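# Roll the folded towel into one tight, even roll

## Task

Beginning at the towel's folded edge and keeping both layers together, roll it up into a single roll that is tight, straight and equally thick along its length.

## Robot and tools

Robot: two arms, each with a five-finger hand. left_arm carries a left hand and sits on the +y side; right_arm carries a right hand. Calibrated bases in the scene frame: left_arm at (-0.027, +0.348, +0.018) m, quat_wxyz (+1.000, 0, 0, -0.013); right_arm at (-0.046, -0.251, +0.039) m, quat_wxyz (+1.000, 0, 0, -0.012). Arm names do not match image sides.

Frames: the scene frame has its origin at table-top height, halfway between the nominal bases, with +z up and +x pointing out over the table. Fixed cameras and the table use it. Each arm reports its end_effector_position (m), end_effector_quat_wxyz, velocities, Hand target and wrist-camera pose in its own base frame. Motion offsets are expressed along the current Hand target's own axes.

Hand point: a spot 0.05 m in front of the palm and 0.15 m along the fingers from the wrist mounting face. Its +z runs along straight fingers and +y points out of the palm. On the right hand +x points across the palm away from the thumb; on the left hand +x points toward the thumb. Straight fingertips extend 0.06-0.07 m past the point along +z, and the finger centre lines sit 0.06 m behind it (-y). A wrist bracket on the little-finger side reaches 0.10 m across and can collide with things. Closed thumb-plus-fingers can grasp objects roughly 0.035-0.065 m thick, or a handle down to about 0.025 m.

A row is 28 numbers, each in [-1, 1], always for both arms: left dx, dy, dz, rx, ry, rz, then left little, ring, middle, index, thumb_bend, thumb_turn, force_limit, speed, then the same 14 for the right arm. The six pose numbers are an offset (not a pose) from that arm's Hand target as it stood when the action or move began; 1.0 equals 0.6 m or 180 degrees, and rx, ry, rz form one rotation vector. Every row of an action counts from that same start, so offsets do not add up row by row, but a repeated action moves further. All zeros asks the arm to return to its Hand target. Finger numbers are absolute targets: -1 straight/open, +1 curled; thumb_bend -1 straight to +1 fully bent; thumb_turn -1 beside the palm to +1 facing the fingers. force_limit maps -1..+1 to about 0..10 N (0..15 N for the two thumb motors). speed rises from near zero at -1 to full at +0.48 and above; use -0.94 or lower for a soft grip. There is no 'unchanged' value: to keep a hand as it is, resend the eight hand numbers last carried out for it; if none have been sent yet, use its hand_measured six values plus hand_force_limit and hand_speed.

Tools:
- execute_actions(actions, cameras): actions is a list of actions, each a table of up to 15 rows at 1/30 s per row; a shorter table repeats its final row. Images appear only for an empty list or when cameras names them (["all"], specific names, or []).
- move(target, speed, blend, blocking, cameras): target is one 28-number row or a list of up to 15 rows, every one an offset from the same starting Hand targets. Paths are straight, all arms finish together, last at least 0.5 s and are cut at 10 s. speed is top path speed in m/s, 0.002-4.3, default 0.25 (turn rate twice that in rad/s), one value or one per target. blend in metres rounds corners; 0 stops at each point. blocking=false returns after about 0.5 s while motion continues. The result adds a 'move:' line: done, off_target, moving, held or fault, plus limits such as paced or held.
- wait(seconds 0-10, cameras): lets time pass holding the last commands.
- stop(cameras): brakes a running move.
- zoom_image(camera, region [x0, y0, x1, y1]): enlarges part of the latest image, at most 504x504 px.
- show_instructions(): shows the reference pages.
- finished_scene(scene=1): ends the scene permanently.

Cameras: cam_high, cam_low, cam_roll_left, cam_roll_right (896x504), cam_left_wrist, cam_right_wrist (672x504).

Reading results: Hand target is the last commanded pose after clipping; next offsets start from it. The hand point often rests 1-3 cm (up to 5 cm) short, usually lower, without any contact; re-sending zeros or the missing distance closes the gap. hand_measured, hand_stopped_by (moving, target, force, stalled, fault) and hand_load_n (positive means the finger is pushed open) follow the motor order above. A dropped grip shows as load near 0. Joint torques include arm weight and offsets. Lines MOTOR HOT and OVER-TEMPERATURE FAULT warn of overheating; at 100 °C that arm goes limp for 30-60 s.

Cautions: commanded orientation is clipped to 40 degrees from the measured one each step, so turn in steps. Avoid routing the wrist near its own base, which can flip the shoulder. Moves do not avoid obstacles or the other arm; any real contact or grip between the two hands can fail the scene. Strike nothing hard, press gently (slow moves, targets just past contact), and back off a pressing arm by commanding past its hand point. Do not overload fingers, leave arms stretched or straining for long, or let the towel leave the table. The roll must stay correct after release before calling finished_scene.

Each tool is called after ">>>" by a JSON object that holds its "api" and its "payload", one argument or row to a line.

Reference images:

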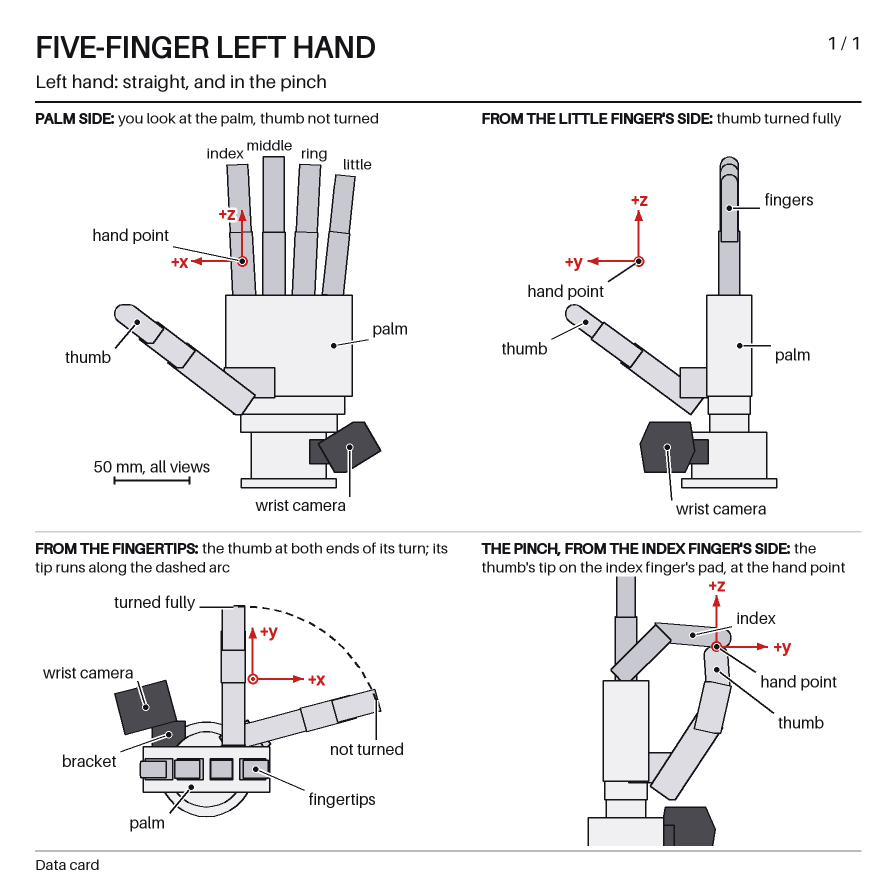

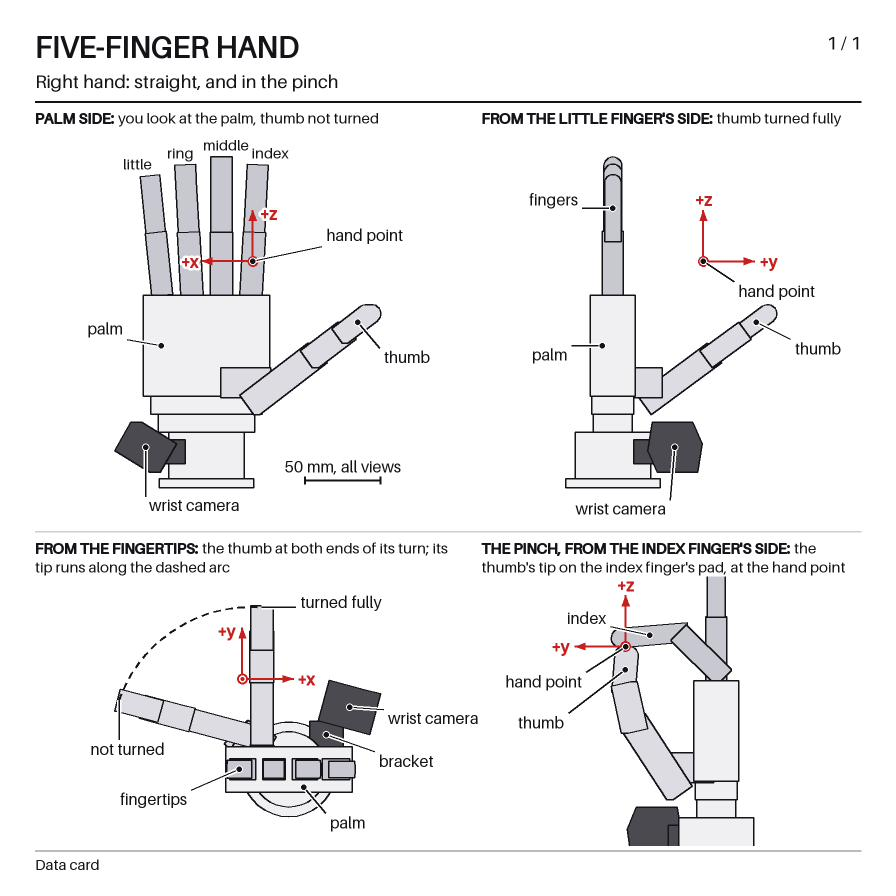

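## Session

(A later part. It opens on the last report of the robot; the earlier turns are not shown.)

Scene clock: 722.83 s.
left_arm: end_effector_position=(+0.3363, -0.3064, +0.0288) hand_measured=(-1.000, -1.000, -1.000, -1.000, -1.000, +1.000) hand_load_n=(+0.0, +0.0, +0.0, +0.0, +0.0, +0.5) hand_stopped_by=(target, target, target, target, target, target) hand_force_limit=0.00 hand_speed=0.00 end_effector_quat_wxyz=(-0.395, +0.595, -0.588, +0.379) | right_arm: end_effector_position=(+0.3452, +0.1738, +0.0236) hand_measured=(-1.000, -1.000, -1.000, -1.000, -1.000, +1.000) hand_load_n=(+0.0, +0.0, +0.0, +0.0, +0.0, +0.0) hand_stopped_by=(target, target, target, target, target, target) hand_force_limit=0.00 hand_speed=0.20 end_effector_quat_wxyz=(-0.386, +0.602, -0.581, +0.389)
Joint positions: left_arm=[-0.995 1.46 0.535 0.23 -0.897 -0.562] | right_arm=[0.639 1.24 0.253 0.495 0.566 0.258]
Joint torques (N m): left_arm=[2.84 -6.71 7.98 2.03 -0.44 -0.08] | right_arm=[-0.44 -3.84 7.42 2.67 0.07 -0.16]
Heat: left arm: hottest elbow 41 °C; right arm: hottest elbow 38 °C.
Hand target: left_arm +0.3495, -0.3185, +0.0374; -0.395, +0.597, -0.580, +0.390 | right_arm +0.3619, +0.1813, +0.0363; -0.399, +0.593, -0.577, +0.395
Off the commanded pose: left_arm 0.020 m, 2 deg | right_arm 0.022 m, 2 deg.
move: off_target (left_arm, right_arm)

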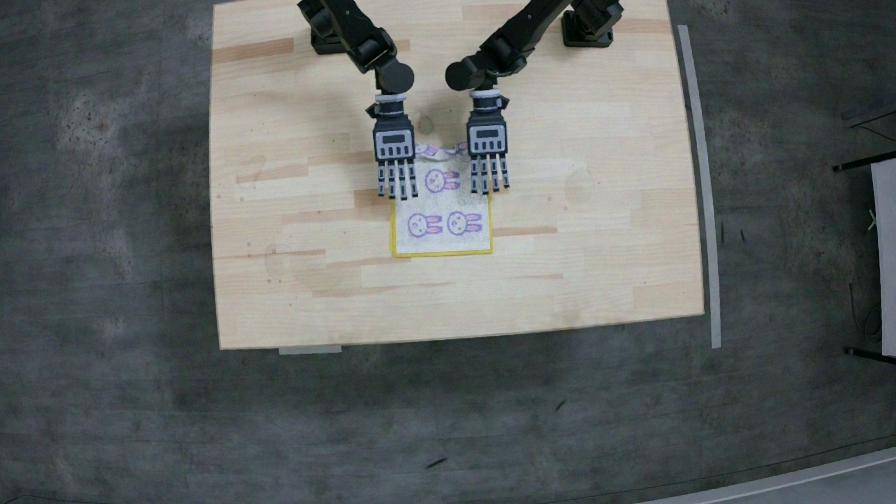

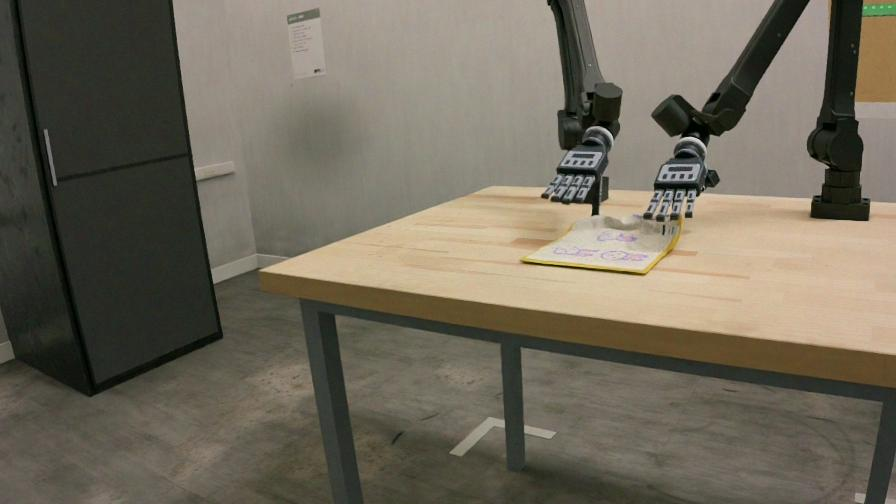

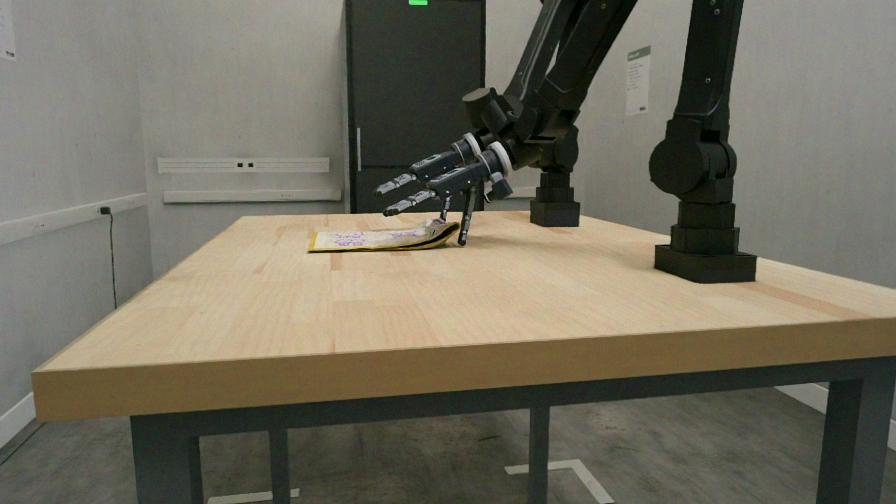

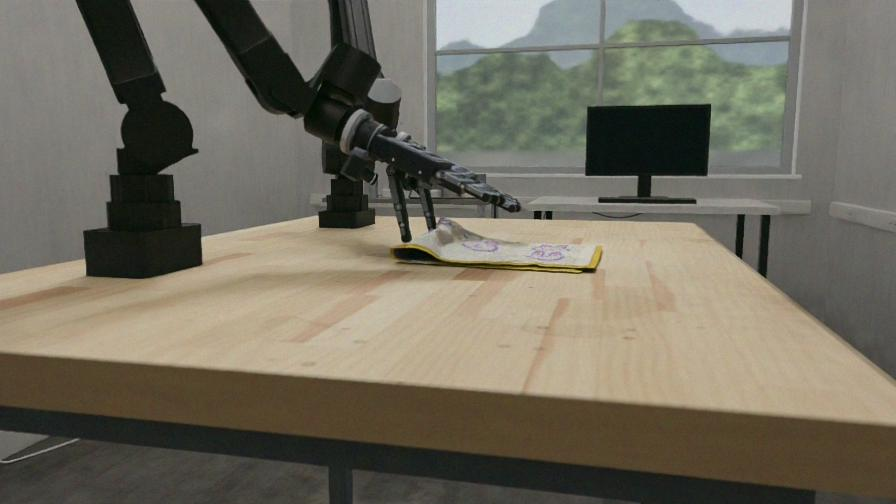

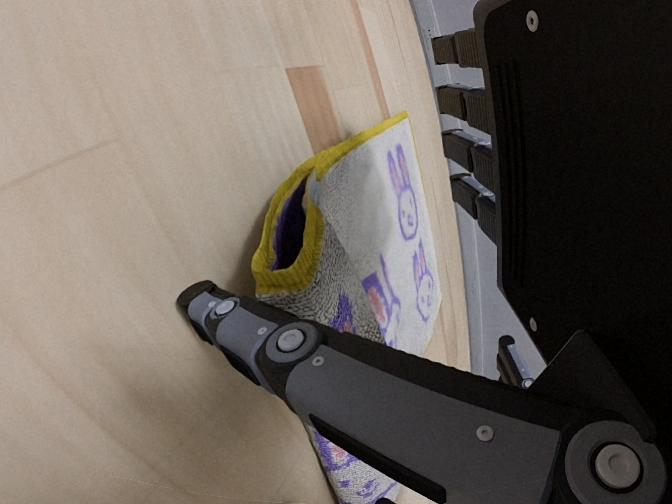

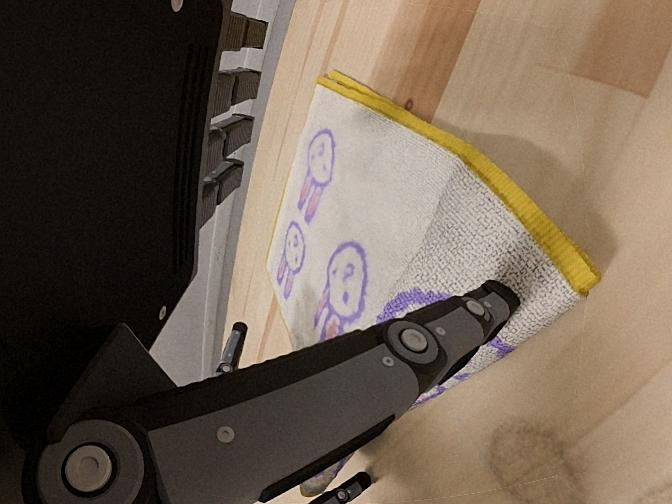

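>>> {"api": "move", "payload": {
  "target": [
    [0,-0.0244,-0.0952,0,0,0,-0.15,-0.15,-0.15,-0.15,-0.5,1,0,0.2,0,-0.0222,-0.1007,0,0,0,-0.15,-0.15,-0.15,-0.15,-0.5,1,0,0.2],
    [0,0.0297,-0.0734,0,0,0,-0.15,-0.15,-0.15,-0.15,-0.5,1,0,0.2,0,0.0319,-0.0788,0,0,0,-0.15,-0.15,-0.15,-0.15,-0.5,1,0,0.2]
  ],
  "speed": [0.15,0.08],
  "blend": [0.0,0],
  "cameras": ["all"]
}}

>>> {"api": "zoom_image", "payload": {
  "camera": "cam_high",
  "region": [320, 30, 520, 260]
}}

>>> {"api": "zoom_image", "payload": {
  "camera": "cam_roll_right",
  "region": [300, 150, 580, 290]
}}

>>> {"api": "zoom_image", "payload": {
  "camera": "cam_roll_left",
  "region": [300, 130, 540, 270]
}}

Scene clock: 729.70 s.
left_arm: end_effector_position=(+0.3052, -0.3167, +0.0426) hand_measured=(-0.150, -0.150, -0.150, -0.150, -0.500, +1.000) hand_load_n=(+0.0, -0.5, -0.5, +0.0, +0.5, +0.0) hand_stopped_by=(target, target, target, target, target, target) hand_force_limit=0.00 hand_speed=0.20 end_effector_quat_wxyz=(-0.396, +0.598, -0.578, +0.388) | right_arm: end_effector_position=(+0.3142, +0.1793, +0.0402) hand_measured=(-0.150, -0.150, -0.150, -0.150, -0.500, +1.000) hand_load_n=(+0.0, +0.0, +0.0, +0.0, +0.0, +0.0) hand_stopped_by=(target, target, target, target, target, target) hand_force_limit=0.00 hand_speed=0.20 end_effector_quat_wxyz=(-0.396, +0.594, -0.576, +0.398)
Joint positions: left_arm=[-1.097 1.401 0.535 0.098 -0.984 -0.684] | right_arm=[0.758 1.087 0.209 0.383 0.682 0.31]
Joint torques (N m): left_arm=[1.32 -6.3 5.49 1.99 -0.77 -0.2] | right_arm=[1.38 -2.67 4.97 2.44 0.27 0.1]
Heat: left arm: hottest elbow 41 °C; right arm: hottest elbow 38 °C.
Hand target: left_arm +0.3019, -0.3196, +0.0378; -0.395, +0.597, -0.580, +0.390 | right_arm +0.3109, +0.1802, +0.0360; -0.399, +0.594, -0.577, +0.395
Off the commanded pose: left_arm 0.006 m, 0 deg | right_arm 0.005 m, 0 deg.
move: done

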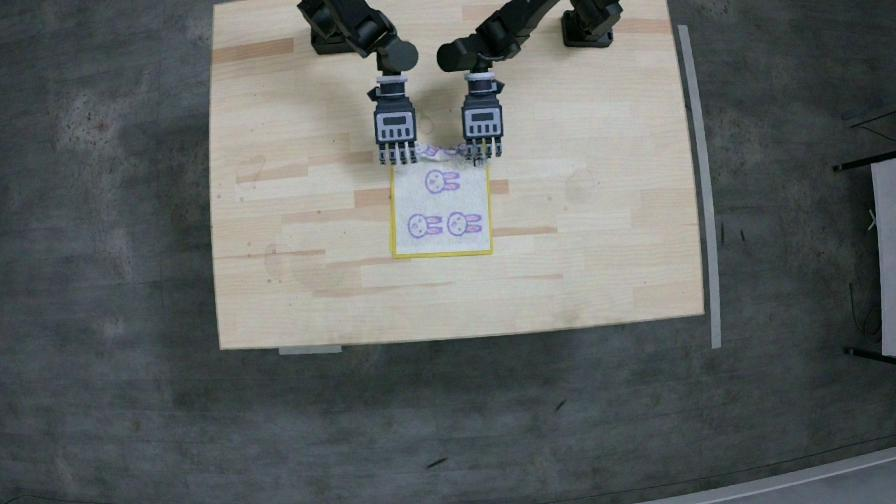

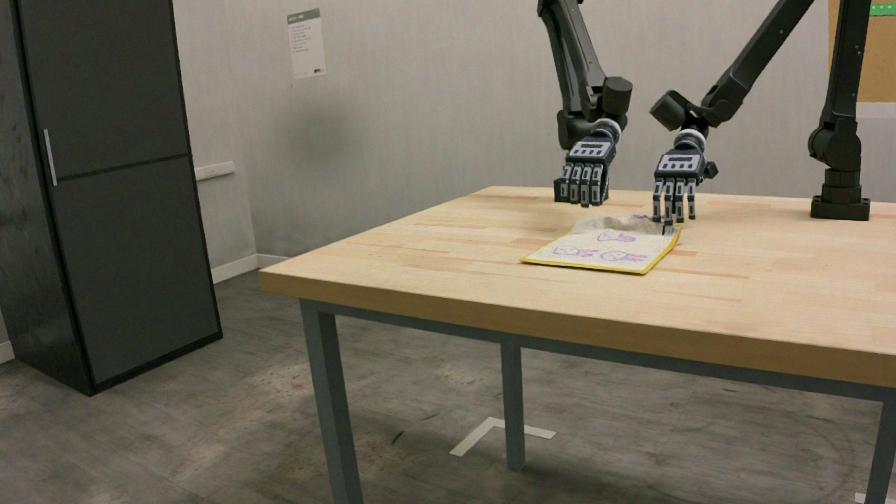

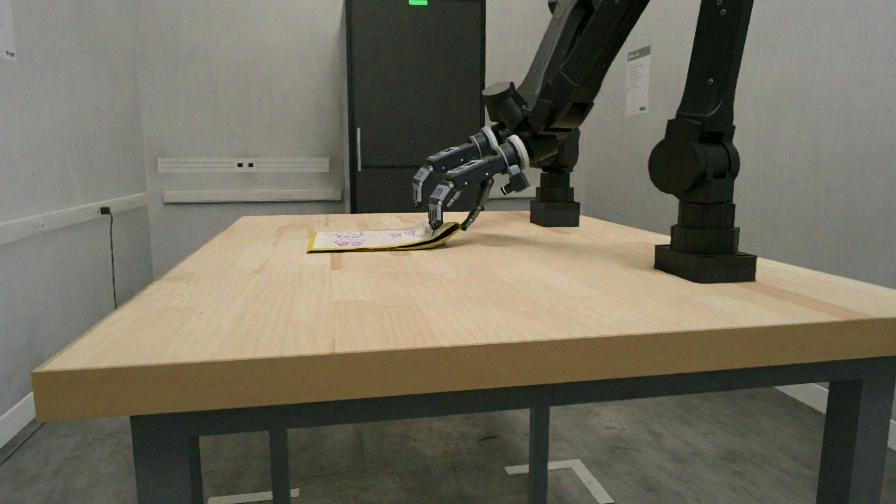

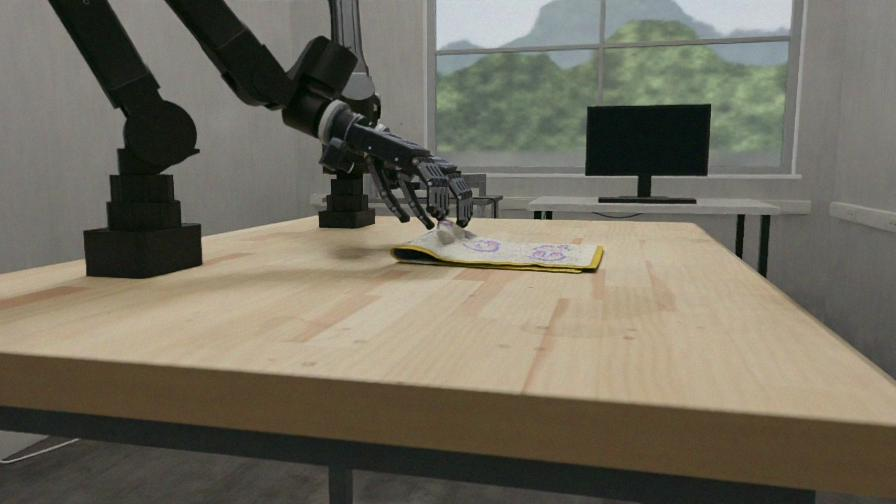

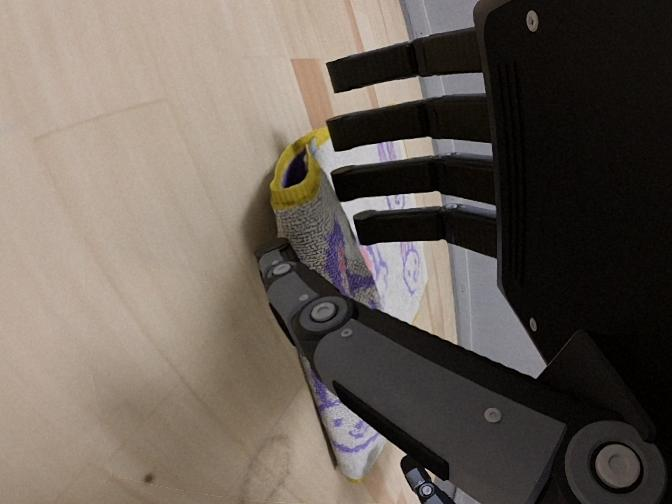

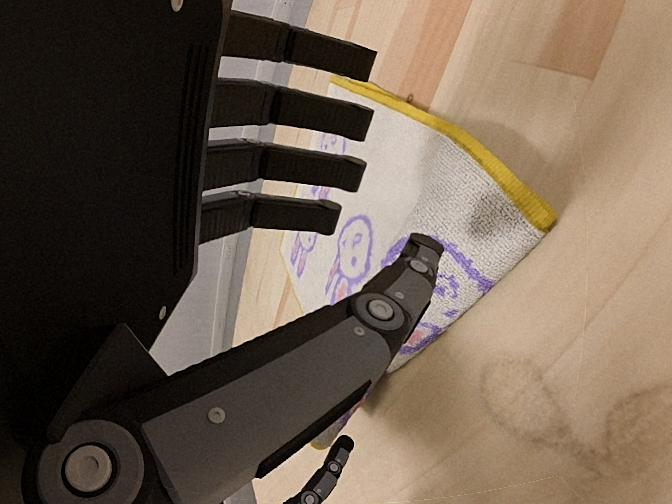

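Scaled by 2.191 from the camera's 896x504 image, which has a finer 1280x720 frame.

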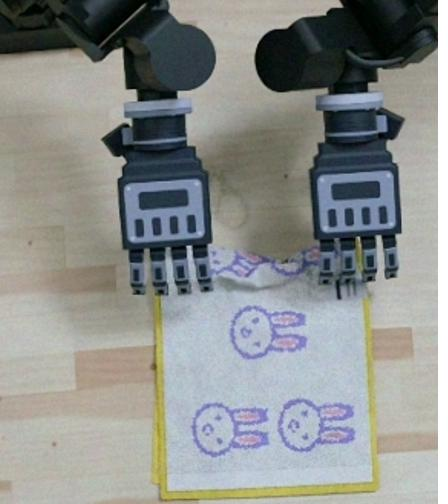

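Scaled by 1.800 from the camera's 896x504 image, which has a finer 1280x720 frame.

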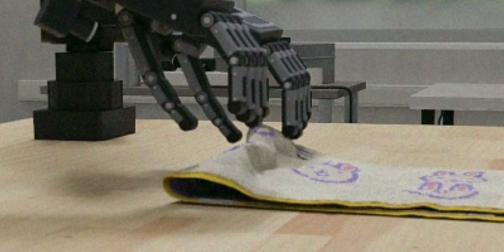

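Scaled by 2.100 from the camera's 896x504 image, which has a finer 1280x720 frame.

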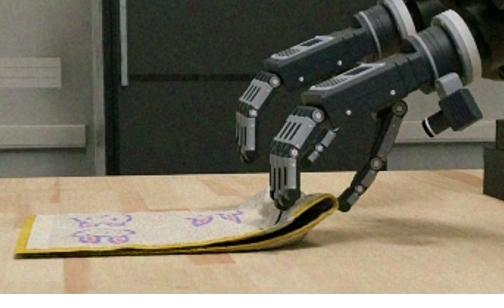

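>>> {"api": "move", "payload": {
  "target": [
    [0,0.036,0.0146,0,0,0,-0.15,-0.15,-0.15,-0.15,-0.5,1,0,0.2,0,0.0649,0.0263,0,0,0,-0.15,-0.15,-0.15,-0.15,-0.5,1,0,0.2]
  ],
  "speed": [0.08],
  "cameras": ["all"]
}}

>>> {"api": "zoom_image", "payload": {
  "camera": "cam_roll_right",
  "region": [300, 150, 580, 290]
}}

>>> {"api": "zoom_image", "payload": {
  "camera": "cam_roll_left",
  "region": [300, 130, 540, 270]
}}

Scene clock: 736.90 s.
left_arm: end_effector_position=(+0.3062, -0.3178, +0.0215) hand_measured=(-0.150, -0.150, -0.150, -0.150, -0.500, +1.000) hand_load_n=(+0.0, +0.0, +0.0, -0.5, +0.0, +0.0) hand_stopped_by=(target, target, target, target, target, target) hand_force_limit=0.00 hand_speed=0.20 end_effector_quat_wxyz=(-0.397, +0.599, -0.576, +0.390) | right_arm: end_effector_position=(+0.3148, +0.1799, -0.0025) hand_measured=(-0.150, -0.150, -0.150, -0.150, -0.500, +1.000) hand_load_n=(+0.0, +0.0, +0.0, +0.0, +0.0, +0.0) hand_stopped_by=(target, target, target, target, target, target) hand_force_limit=0.00 hand_speed=0.20 end_effector_quat_wxyz=(-0.397, +0.593, -0.577, +0.398)
Joint positions: left_arm=[-1.097 1.473 0.518 0.192 -0.987 -0.685] | right_arm=[0.758 1.358 0.168 0.697 0.682 0.312]
Joint torques (N m): left_arm=[1.26 -6.59 4.82 1.92 -0.67 -0.21] | right_arm=[0.5 -3.84 3.19 2.52 0.22 0.06]
Heat: left arm: hottest elbow 40 °C; right arm: hottest elbow 38 °C.
Hand target: left_arm +0.3019, -0.3198, +0.0147; -0.395, +0.597, -0.579, +0.390 | right_arm +0.3112, +0.1799, -0.0060; -0.399, +0.594, -0.577, +0.395
Off the commanded pose: left_arm 0.009 m, 1 deg | right_arm 0.005 m, 0 deg.
move: done

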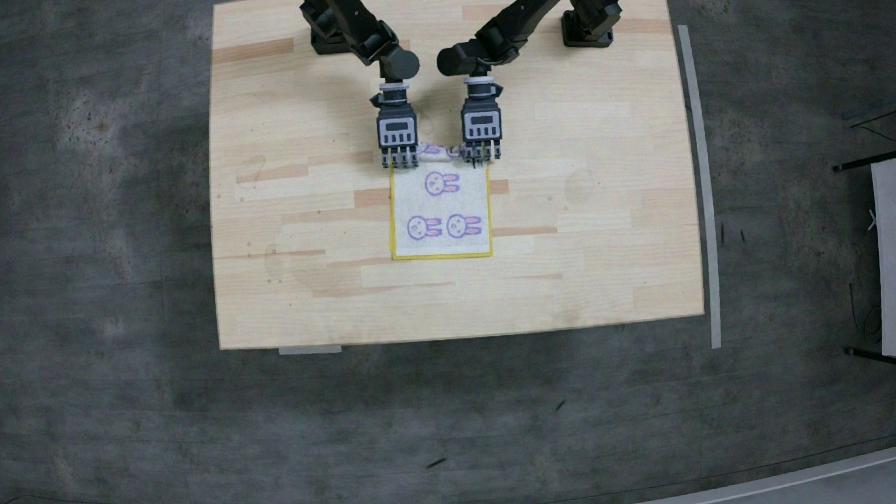

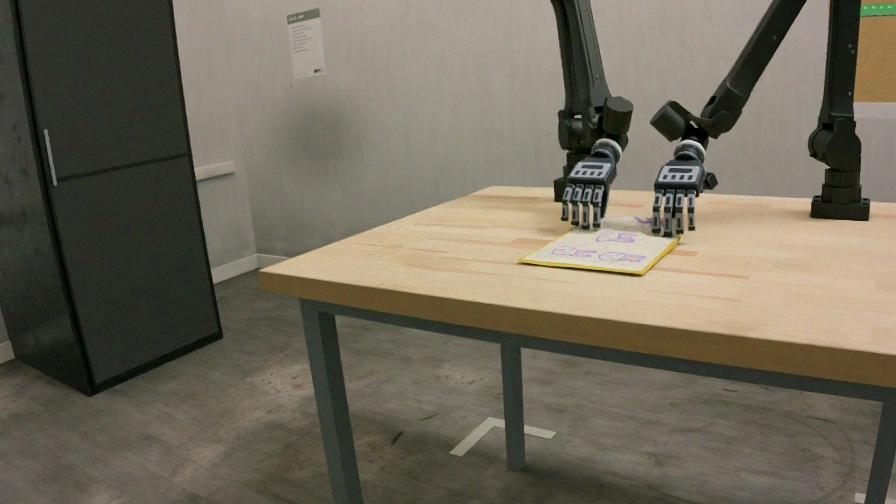

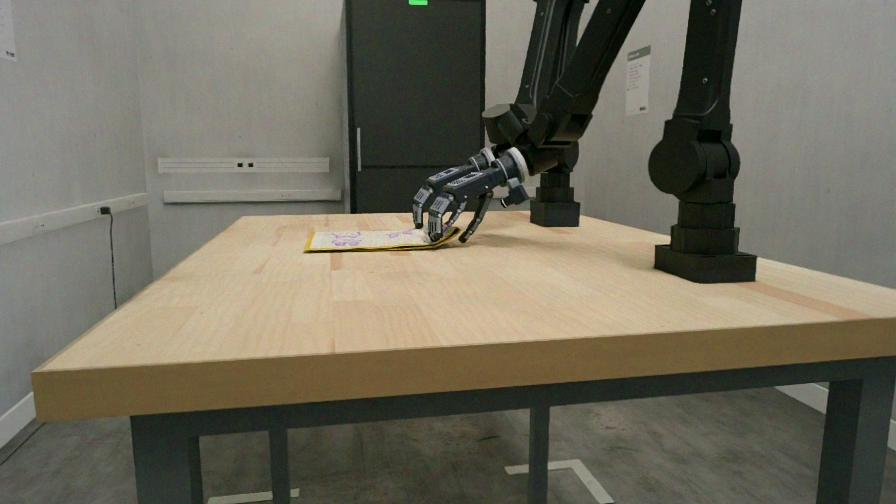

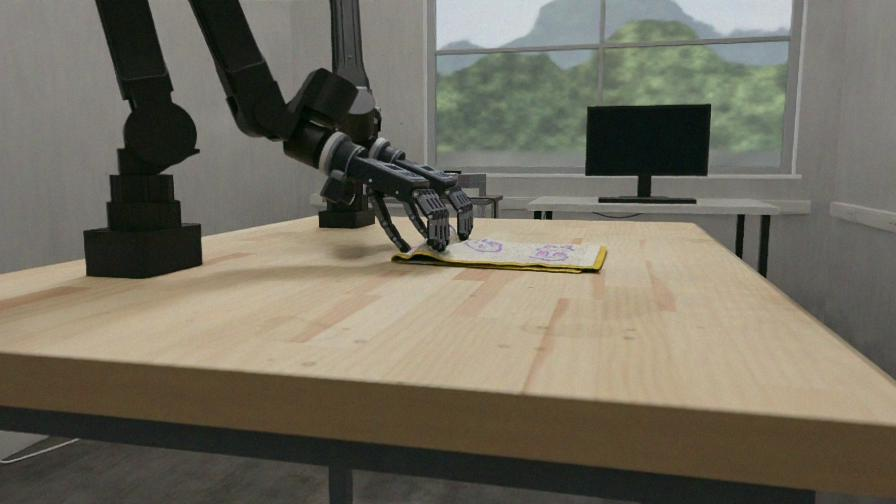

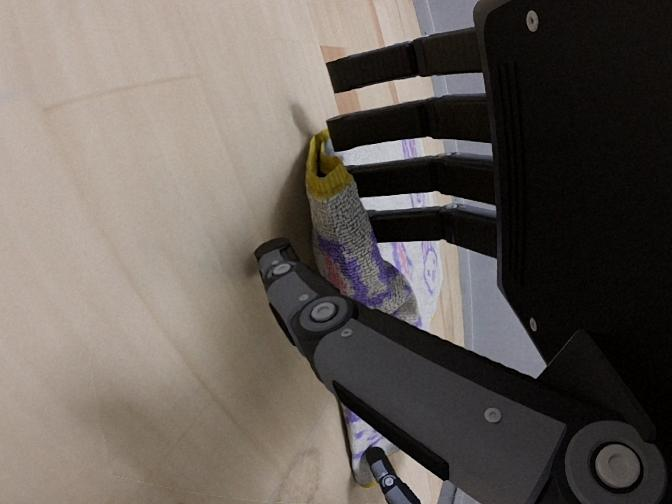

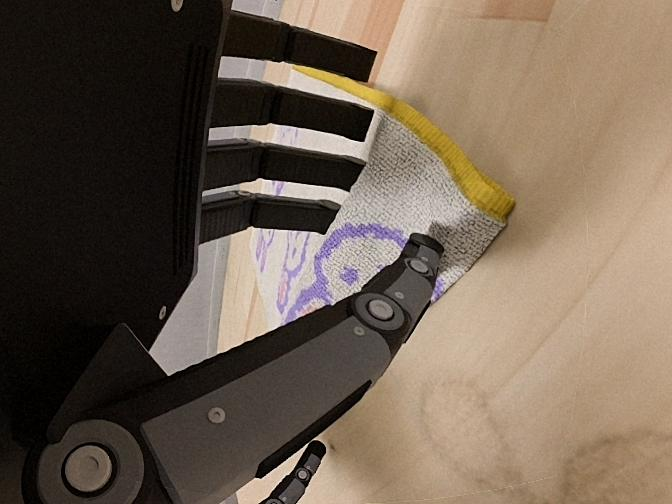

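Scaled by 1.800 from the camera's 896x504 image, which has a finer 1280x720 frame.

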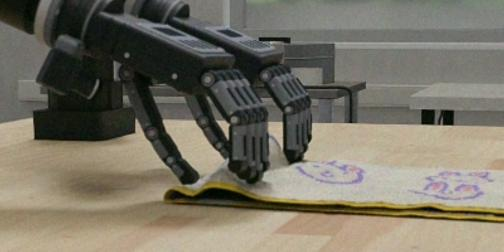

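Scaled by 2.100 from the camera's 896x504 image, which has a finer 1280x720 frame.

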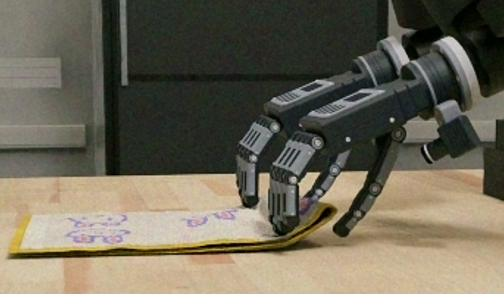

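>>> {"api": "zoom_image", "payload": {
  "camera": "cam_high",
  "region": [360, 100, 520, 270]
}}

>>> {"api": "zoom_image", "payload": {
  "camera": "cam_low",
  "region": [500, 130, 740, 290]
}}

Scaled by 2.965 from the camera's 896x504 image, which has a finer 1280x720 frame.

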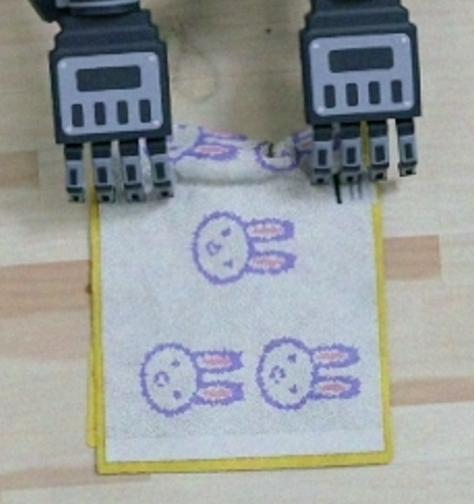

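Scaled by 2.100 from the camera's 896x504 image, which has a finer 1280x720 frame.

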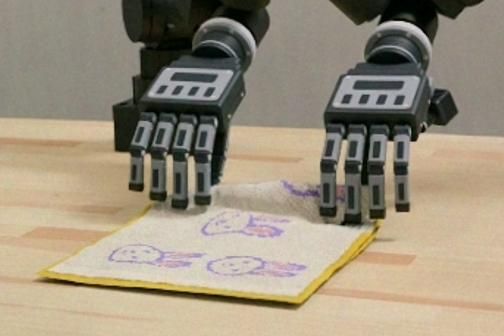

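>>> {"api": "move", "payload": {
  "target": [
    [0,-0.0927,-0.0375,0,0,0,-0.15,-0.15,-0.15,-0.15,-0.5,1,0,0.2,0,-0.0927,-0.0375,0,0,0,-0.15,-0.15,-0.15,-0.15,-0.5,1,0,0.2],
    [0,-0.224,-0.0906,-0.378,0,0,-1,-1,-1,-1,-1,1,0,0.2,-0.0207,-0.3256,0.1559,-0.378,0,0,-1,-1,-1,-1,-1,1,0,0.2],
    [0.1027,-0.1932,-0.1681,-0.378,0,0,-1,-1,-1,-1,-1,1,0,0.2,-0.0207,-0.3256,0.1559,-0.378,0,0,-1,-1,-1,-1,-1,1,0,0.2]
  ],
  "speed": [0.2,0.3,0.25],
  "cameras": ["cam_high","cam_roll_right","cam_roll_left"]
}}

>>> {"api": "zoom_image", "payload": {
  "camera": "cam_high",
  "region": [360, 100, 520, 270]
}}

>>> {"api": "zoom_image", "payload": {
  "camera": "cam_roll_right",
  "region": [360, 150, 640, 290]
}}

>>> {"api": "zoom_image", "payload": {
  "camera": "cam_roll_left",
  "region": [290, 150, 490, 270]
}}

Scene clock: 753.43 s.
left_arm: end_effector_position=(+0.2421, -0.3689, +0.1505) hand_measured=(-1.000, -1.000, -1.000, -1.000, -1.000, +1.000) hand_load_n=(+0.0, +0.0, +0.0, +0.0, +0.0, +0.0) hand_stopped_by=(target, target, target, target, target, target) hand_force_limit=0.00 hand_speed=0.20 end_effector_quat_wxyz=(+0.008, +0.712, -0.702, -0.012) | right_arm: end_effector_position=(+0.4567, +0.1960, +0.1359) hand_measured=(-1.000, -1.000, -1.000, -1.000, -1.000, +1.000) hand_load_n=(+0.0, +0.0, +0.0, +0.0, +0.0, +0.0) hand_stopped_by=(target, target, target, target, target, target) hand_force_limit=0.00 hand_speed=0.20 end_effector_quat_wxyz=(+0.008, +0.712, -0.702, +0.003)
Joint positions: left_arm=[-0.833 1.566 1.322 -1.349 0.016 -0.846] | right_arm=[0.316 1.797 1.585 -1.37 0.013 0.302]
Joint torques (N m): left_arm=[2.26 -10.17 11.22 -0.27 -0.09 -0.26] | right_arm=[-0.03 -15.03 9.98 0.12 -0.12 -0.16]
Heat: left arm: hottest elbow 40 °C; right arm: hottest elbow 38 °C.
Hand target: left_arm +0.2547, -0.3814, +0.1608; +0.007, +0.715, -0.699, -0.001 | right_arm +0.4701, +0.1970, +0.1408; +0.002, +0.715, -0.699, +0.005
Off the commanded pose: left_arm 0.021 m, 1 deg | right_arm 0.014 m, 1 deg.
move: off_target (left_arm, right_arm); target 2's new numbers were sent with left_arm's hand 0.020 m and 1 deg from that target
Images, in order (width x height): cam_high 896x504, cam_roll_left 896x504, cam_roll_right 896x504.

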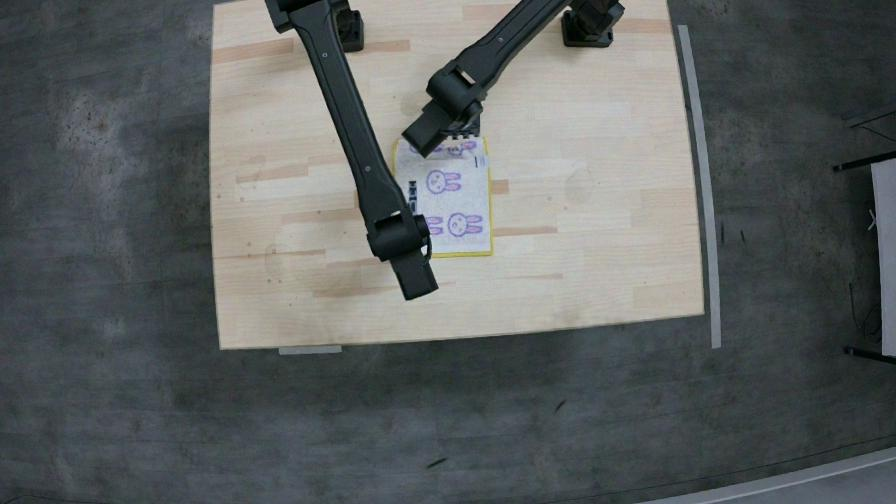

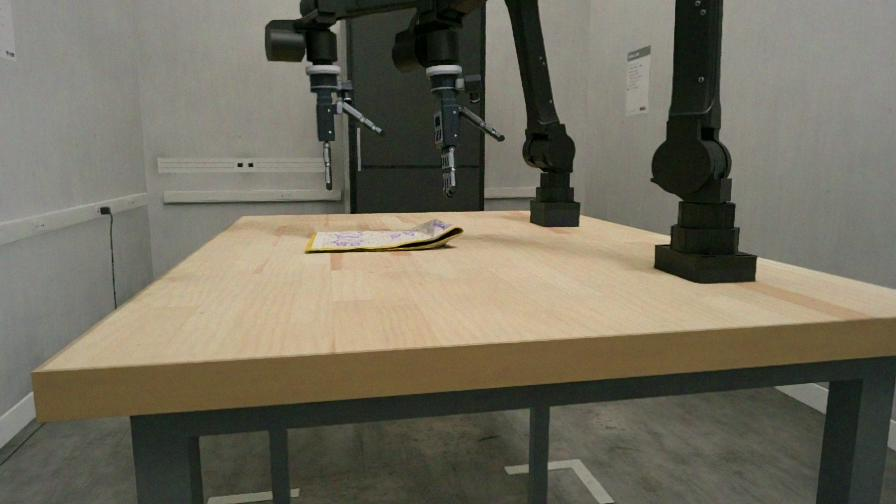

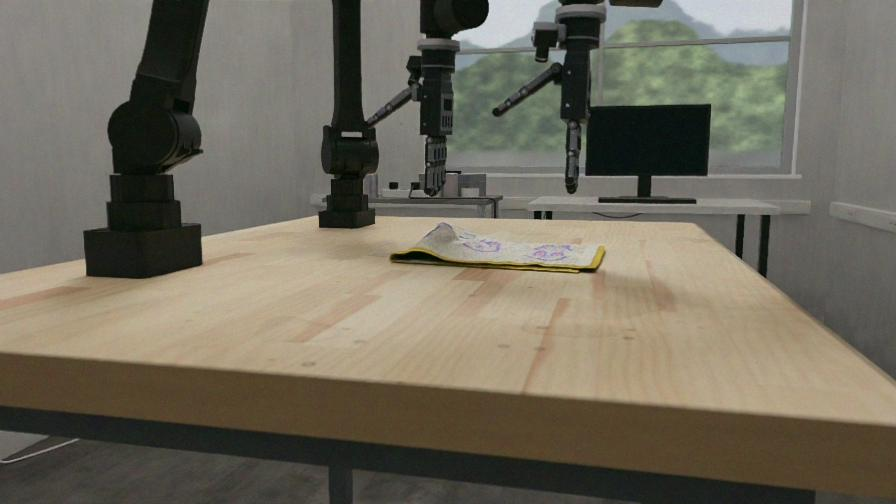

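Scaled by 2.965 from the camera's 896x504 image, which has a finer 1280x720 frame.

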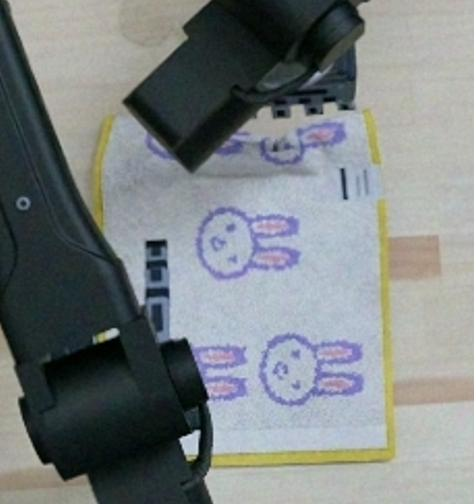

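Scaled by 1.800 from the camera's 896x504 image, which has a finer 1280x720 frame.

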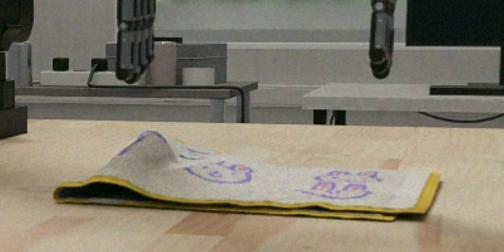

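Scaled by 2.520 from the camera's 896x504 image, which has a finer 1280x720 frame.

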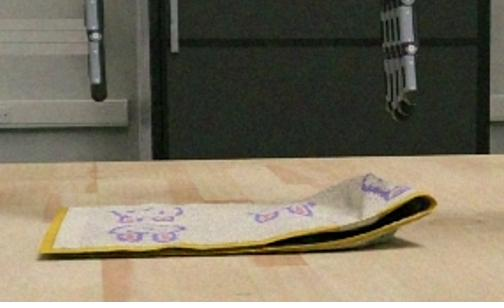

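>>> {"api": "move", "payload": {
  "target": [
    [0.02,-0.02,0.05,0,0,0,-1,-1,-1,-1,-1,1,0,0.2,0,-0.0167,0.181,0,0,0,-1,-1,-1,-1,-1,1,0,0.2],
    [0.02,-0.02,0.177,0,0,0,-1,-1,-1,-1,-1,1,0,0.2,0,-0.0167,0.181,0,0,0,-1,-1,-1,-1,-1,1,0,0.2]
  ],
  "speed": [0.15,0.1],
  "cameras": ["cam_high","cam_roll_right","cam_roll_left"]
}}

>>> {"api": "zoom_image", "payload": {
  "camera": "cam_high",
  "region": [360, 100, 520, 270]
}}

>>> {"api": "zoom_image", "payload": {
  "camera": "cam_roll_right",
  "region": [360, 150, 640, 290]
}}

>>> {"api": "zoom_image", "payload": {
  "camera": "cam_roll_left",
  "region": [290, 150, 490, 270]
}}

Scene clock: 757.17 s.
left_arm: end_effector_position=(+0.2674, -0.3959, +0.0766) hand_measured=(-1.000, -1.000, -1.000, -1.000, -1.000, +1.000) hand_load_n=(-0.5, +0.0, -0.5, +0.0, +0.0, +0.0) hand_stopped_by=(target, target, target, target, target, target) hand_force_limit=0.00 hand_speed=0.20 end_effector_quat_wxyz=(+0.007, +0.712, -0.702, +0.014) | right_arm: end_effector_position=(+0.4798, +0.2011, +0.0463) hand_measured=(-1.000, -1.000, -1.000, -1.000, -1.000, +1.000) hand_load_n=(+0.0, +0.0, -0.5, +0.0, -0.5, +0.0) hand_stopped_by=(target, target, target, target, target, target) hand_force_limit=0.00 hand_speed=0.20 end_effector_quat_wxyz=(-0.004, +0.713, -0.701, +0.009)
Joint positions: left_arm=[-0.833 1.685 1.268 -1.124 0.013 -0.848] | right_arm=[0.312 1.908 1.506 -1.152 0.012 0.295]
Joint torques (N m): left_arm=[2.14 -10.29 5.83 1.09 0.04 -0.23] | right_arm=[-0.5 -16.09 6.13 1.14 -0.12 -0.16]
Heat: left arm: hottest elbow 40 °C; right arm: hottest elbow 37 °C.
Hand target: left_arm +0.2658, -0.3939, +0.0546; +0.007, +0.715, -0.699, -0.001 | right_arm +0.4805, +0.1962, +0.0322; +0.002, +0.715, -0.699, +0.005
Off the commanded pose: left_arm 0.022 m, 2 deg | right_arm 0.015 m, 1 deg.
move: off_target (left_arm, right_arm)
Images, in order (width x height): cam_high 896x504, cam_roll_left 896x504, cam_roll_right 896x504.

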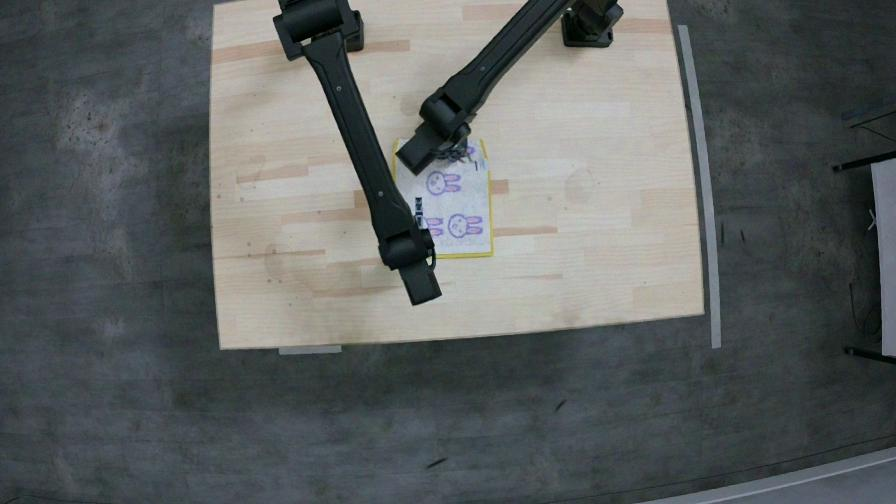

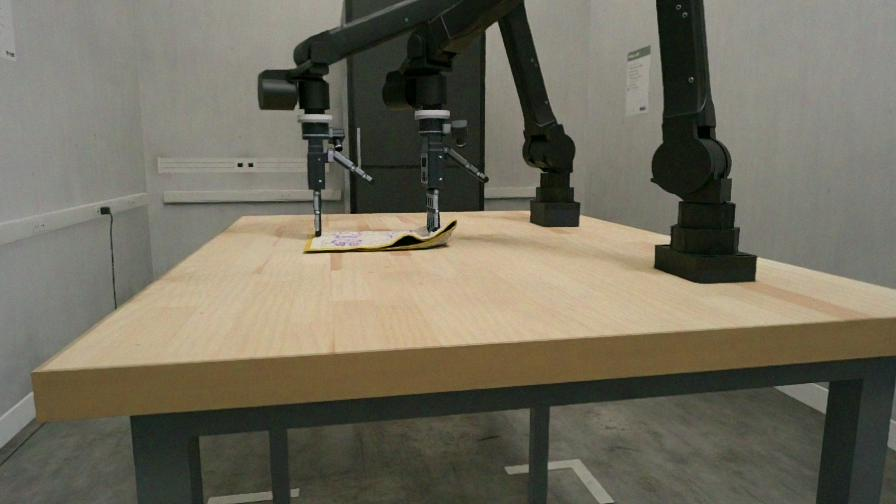

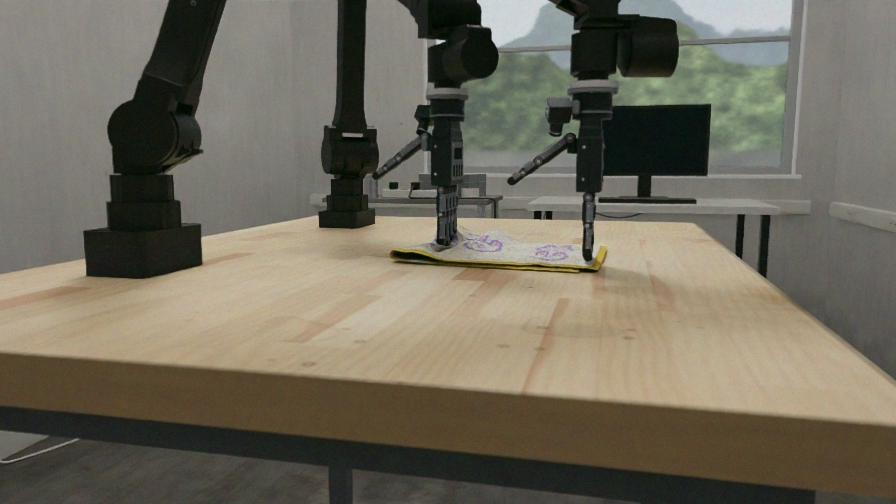

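Scaled by 2.965 from the camera's 896x504 image, which has a finer 1280x720 frame.

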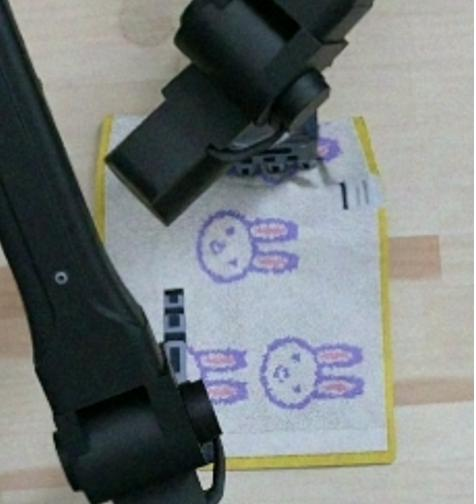

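Scaled by 1.800 from the camera's 896x504 image, which has a finer 1280x720 frame.

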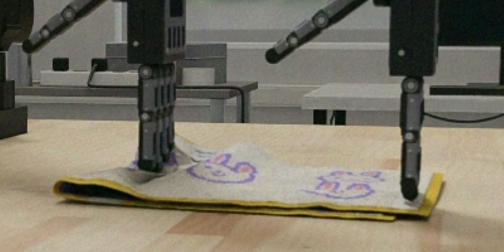

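Scaled by 2.520 from the camera's 896x504 image, which has a finer 1280x720 frame.

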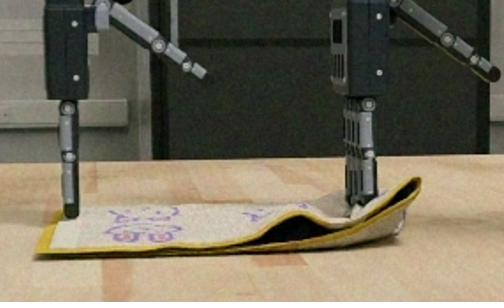

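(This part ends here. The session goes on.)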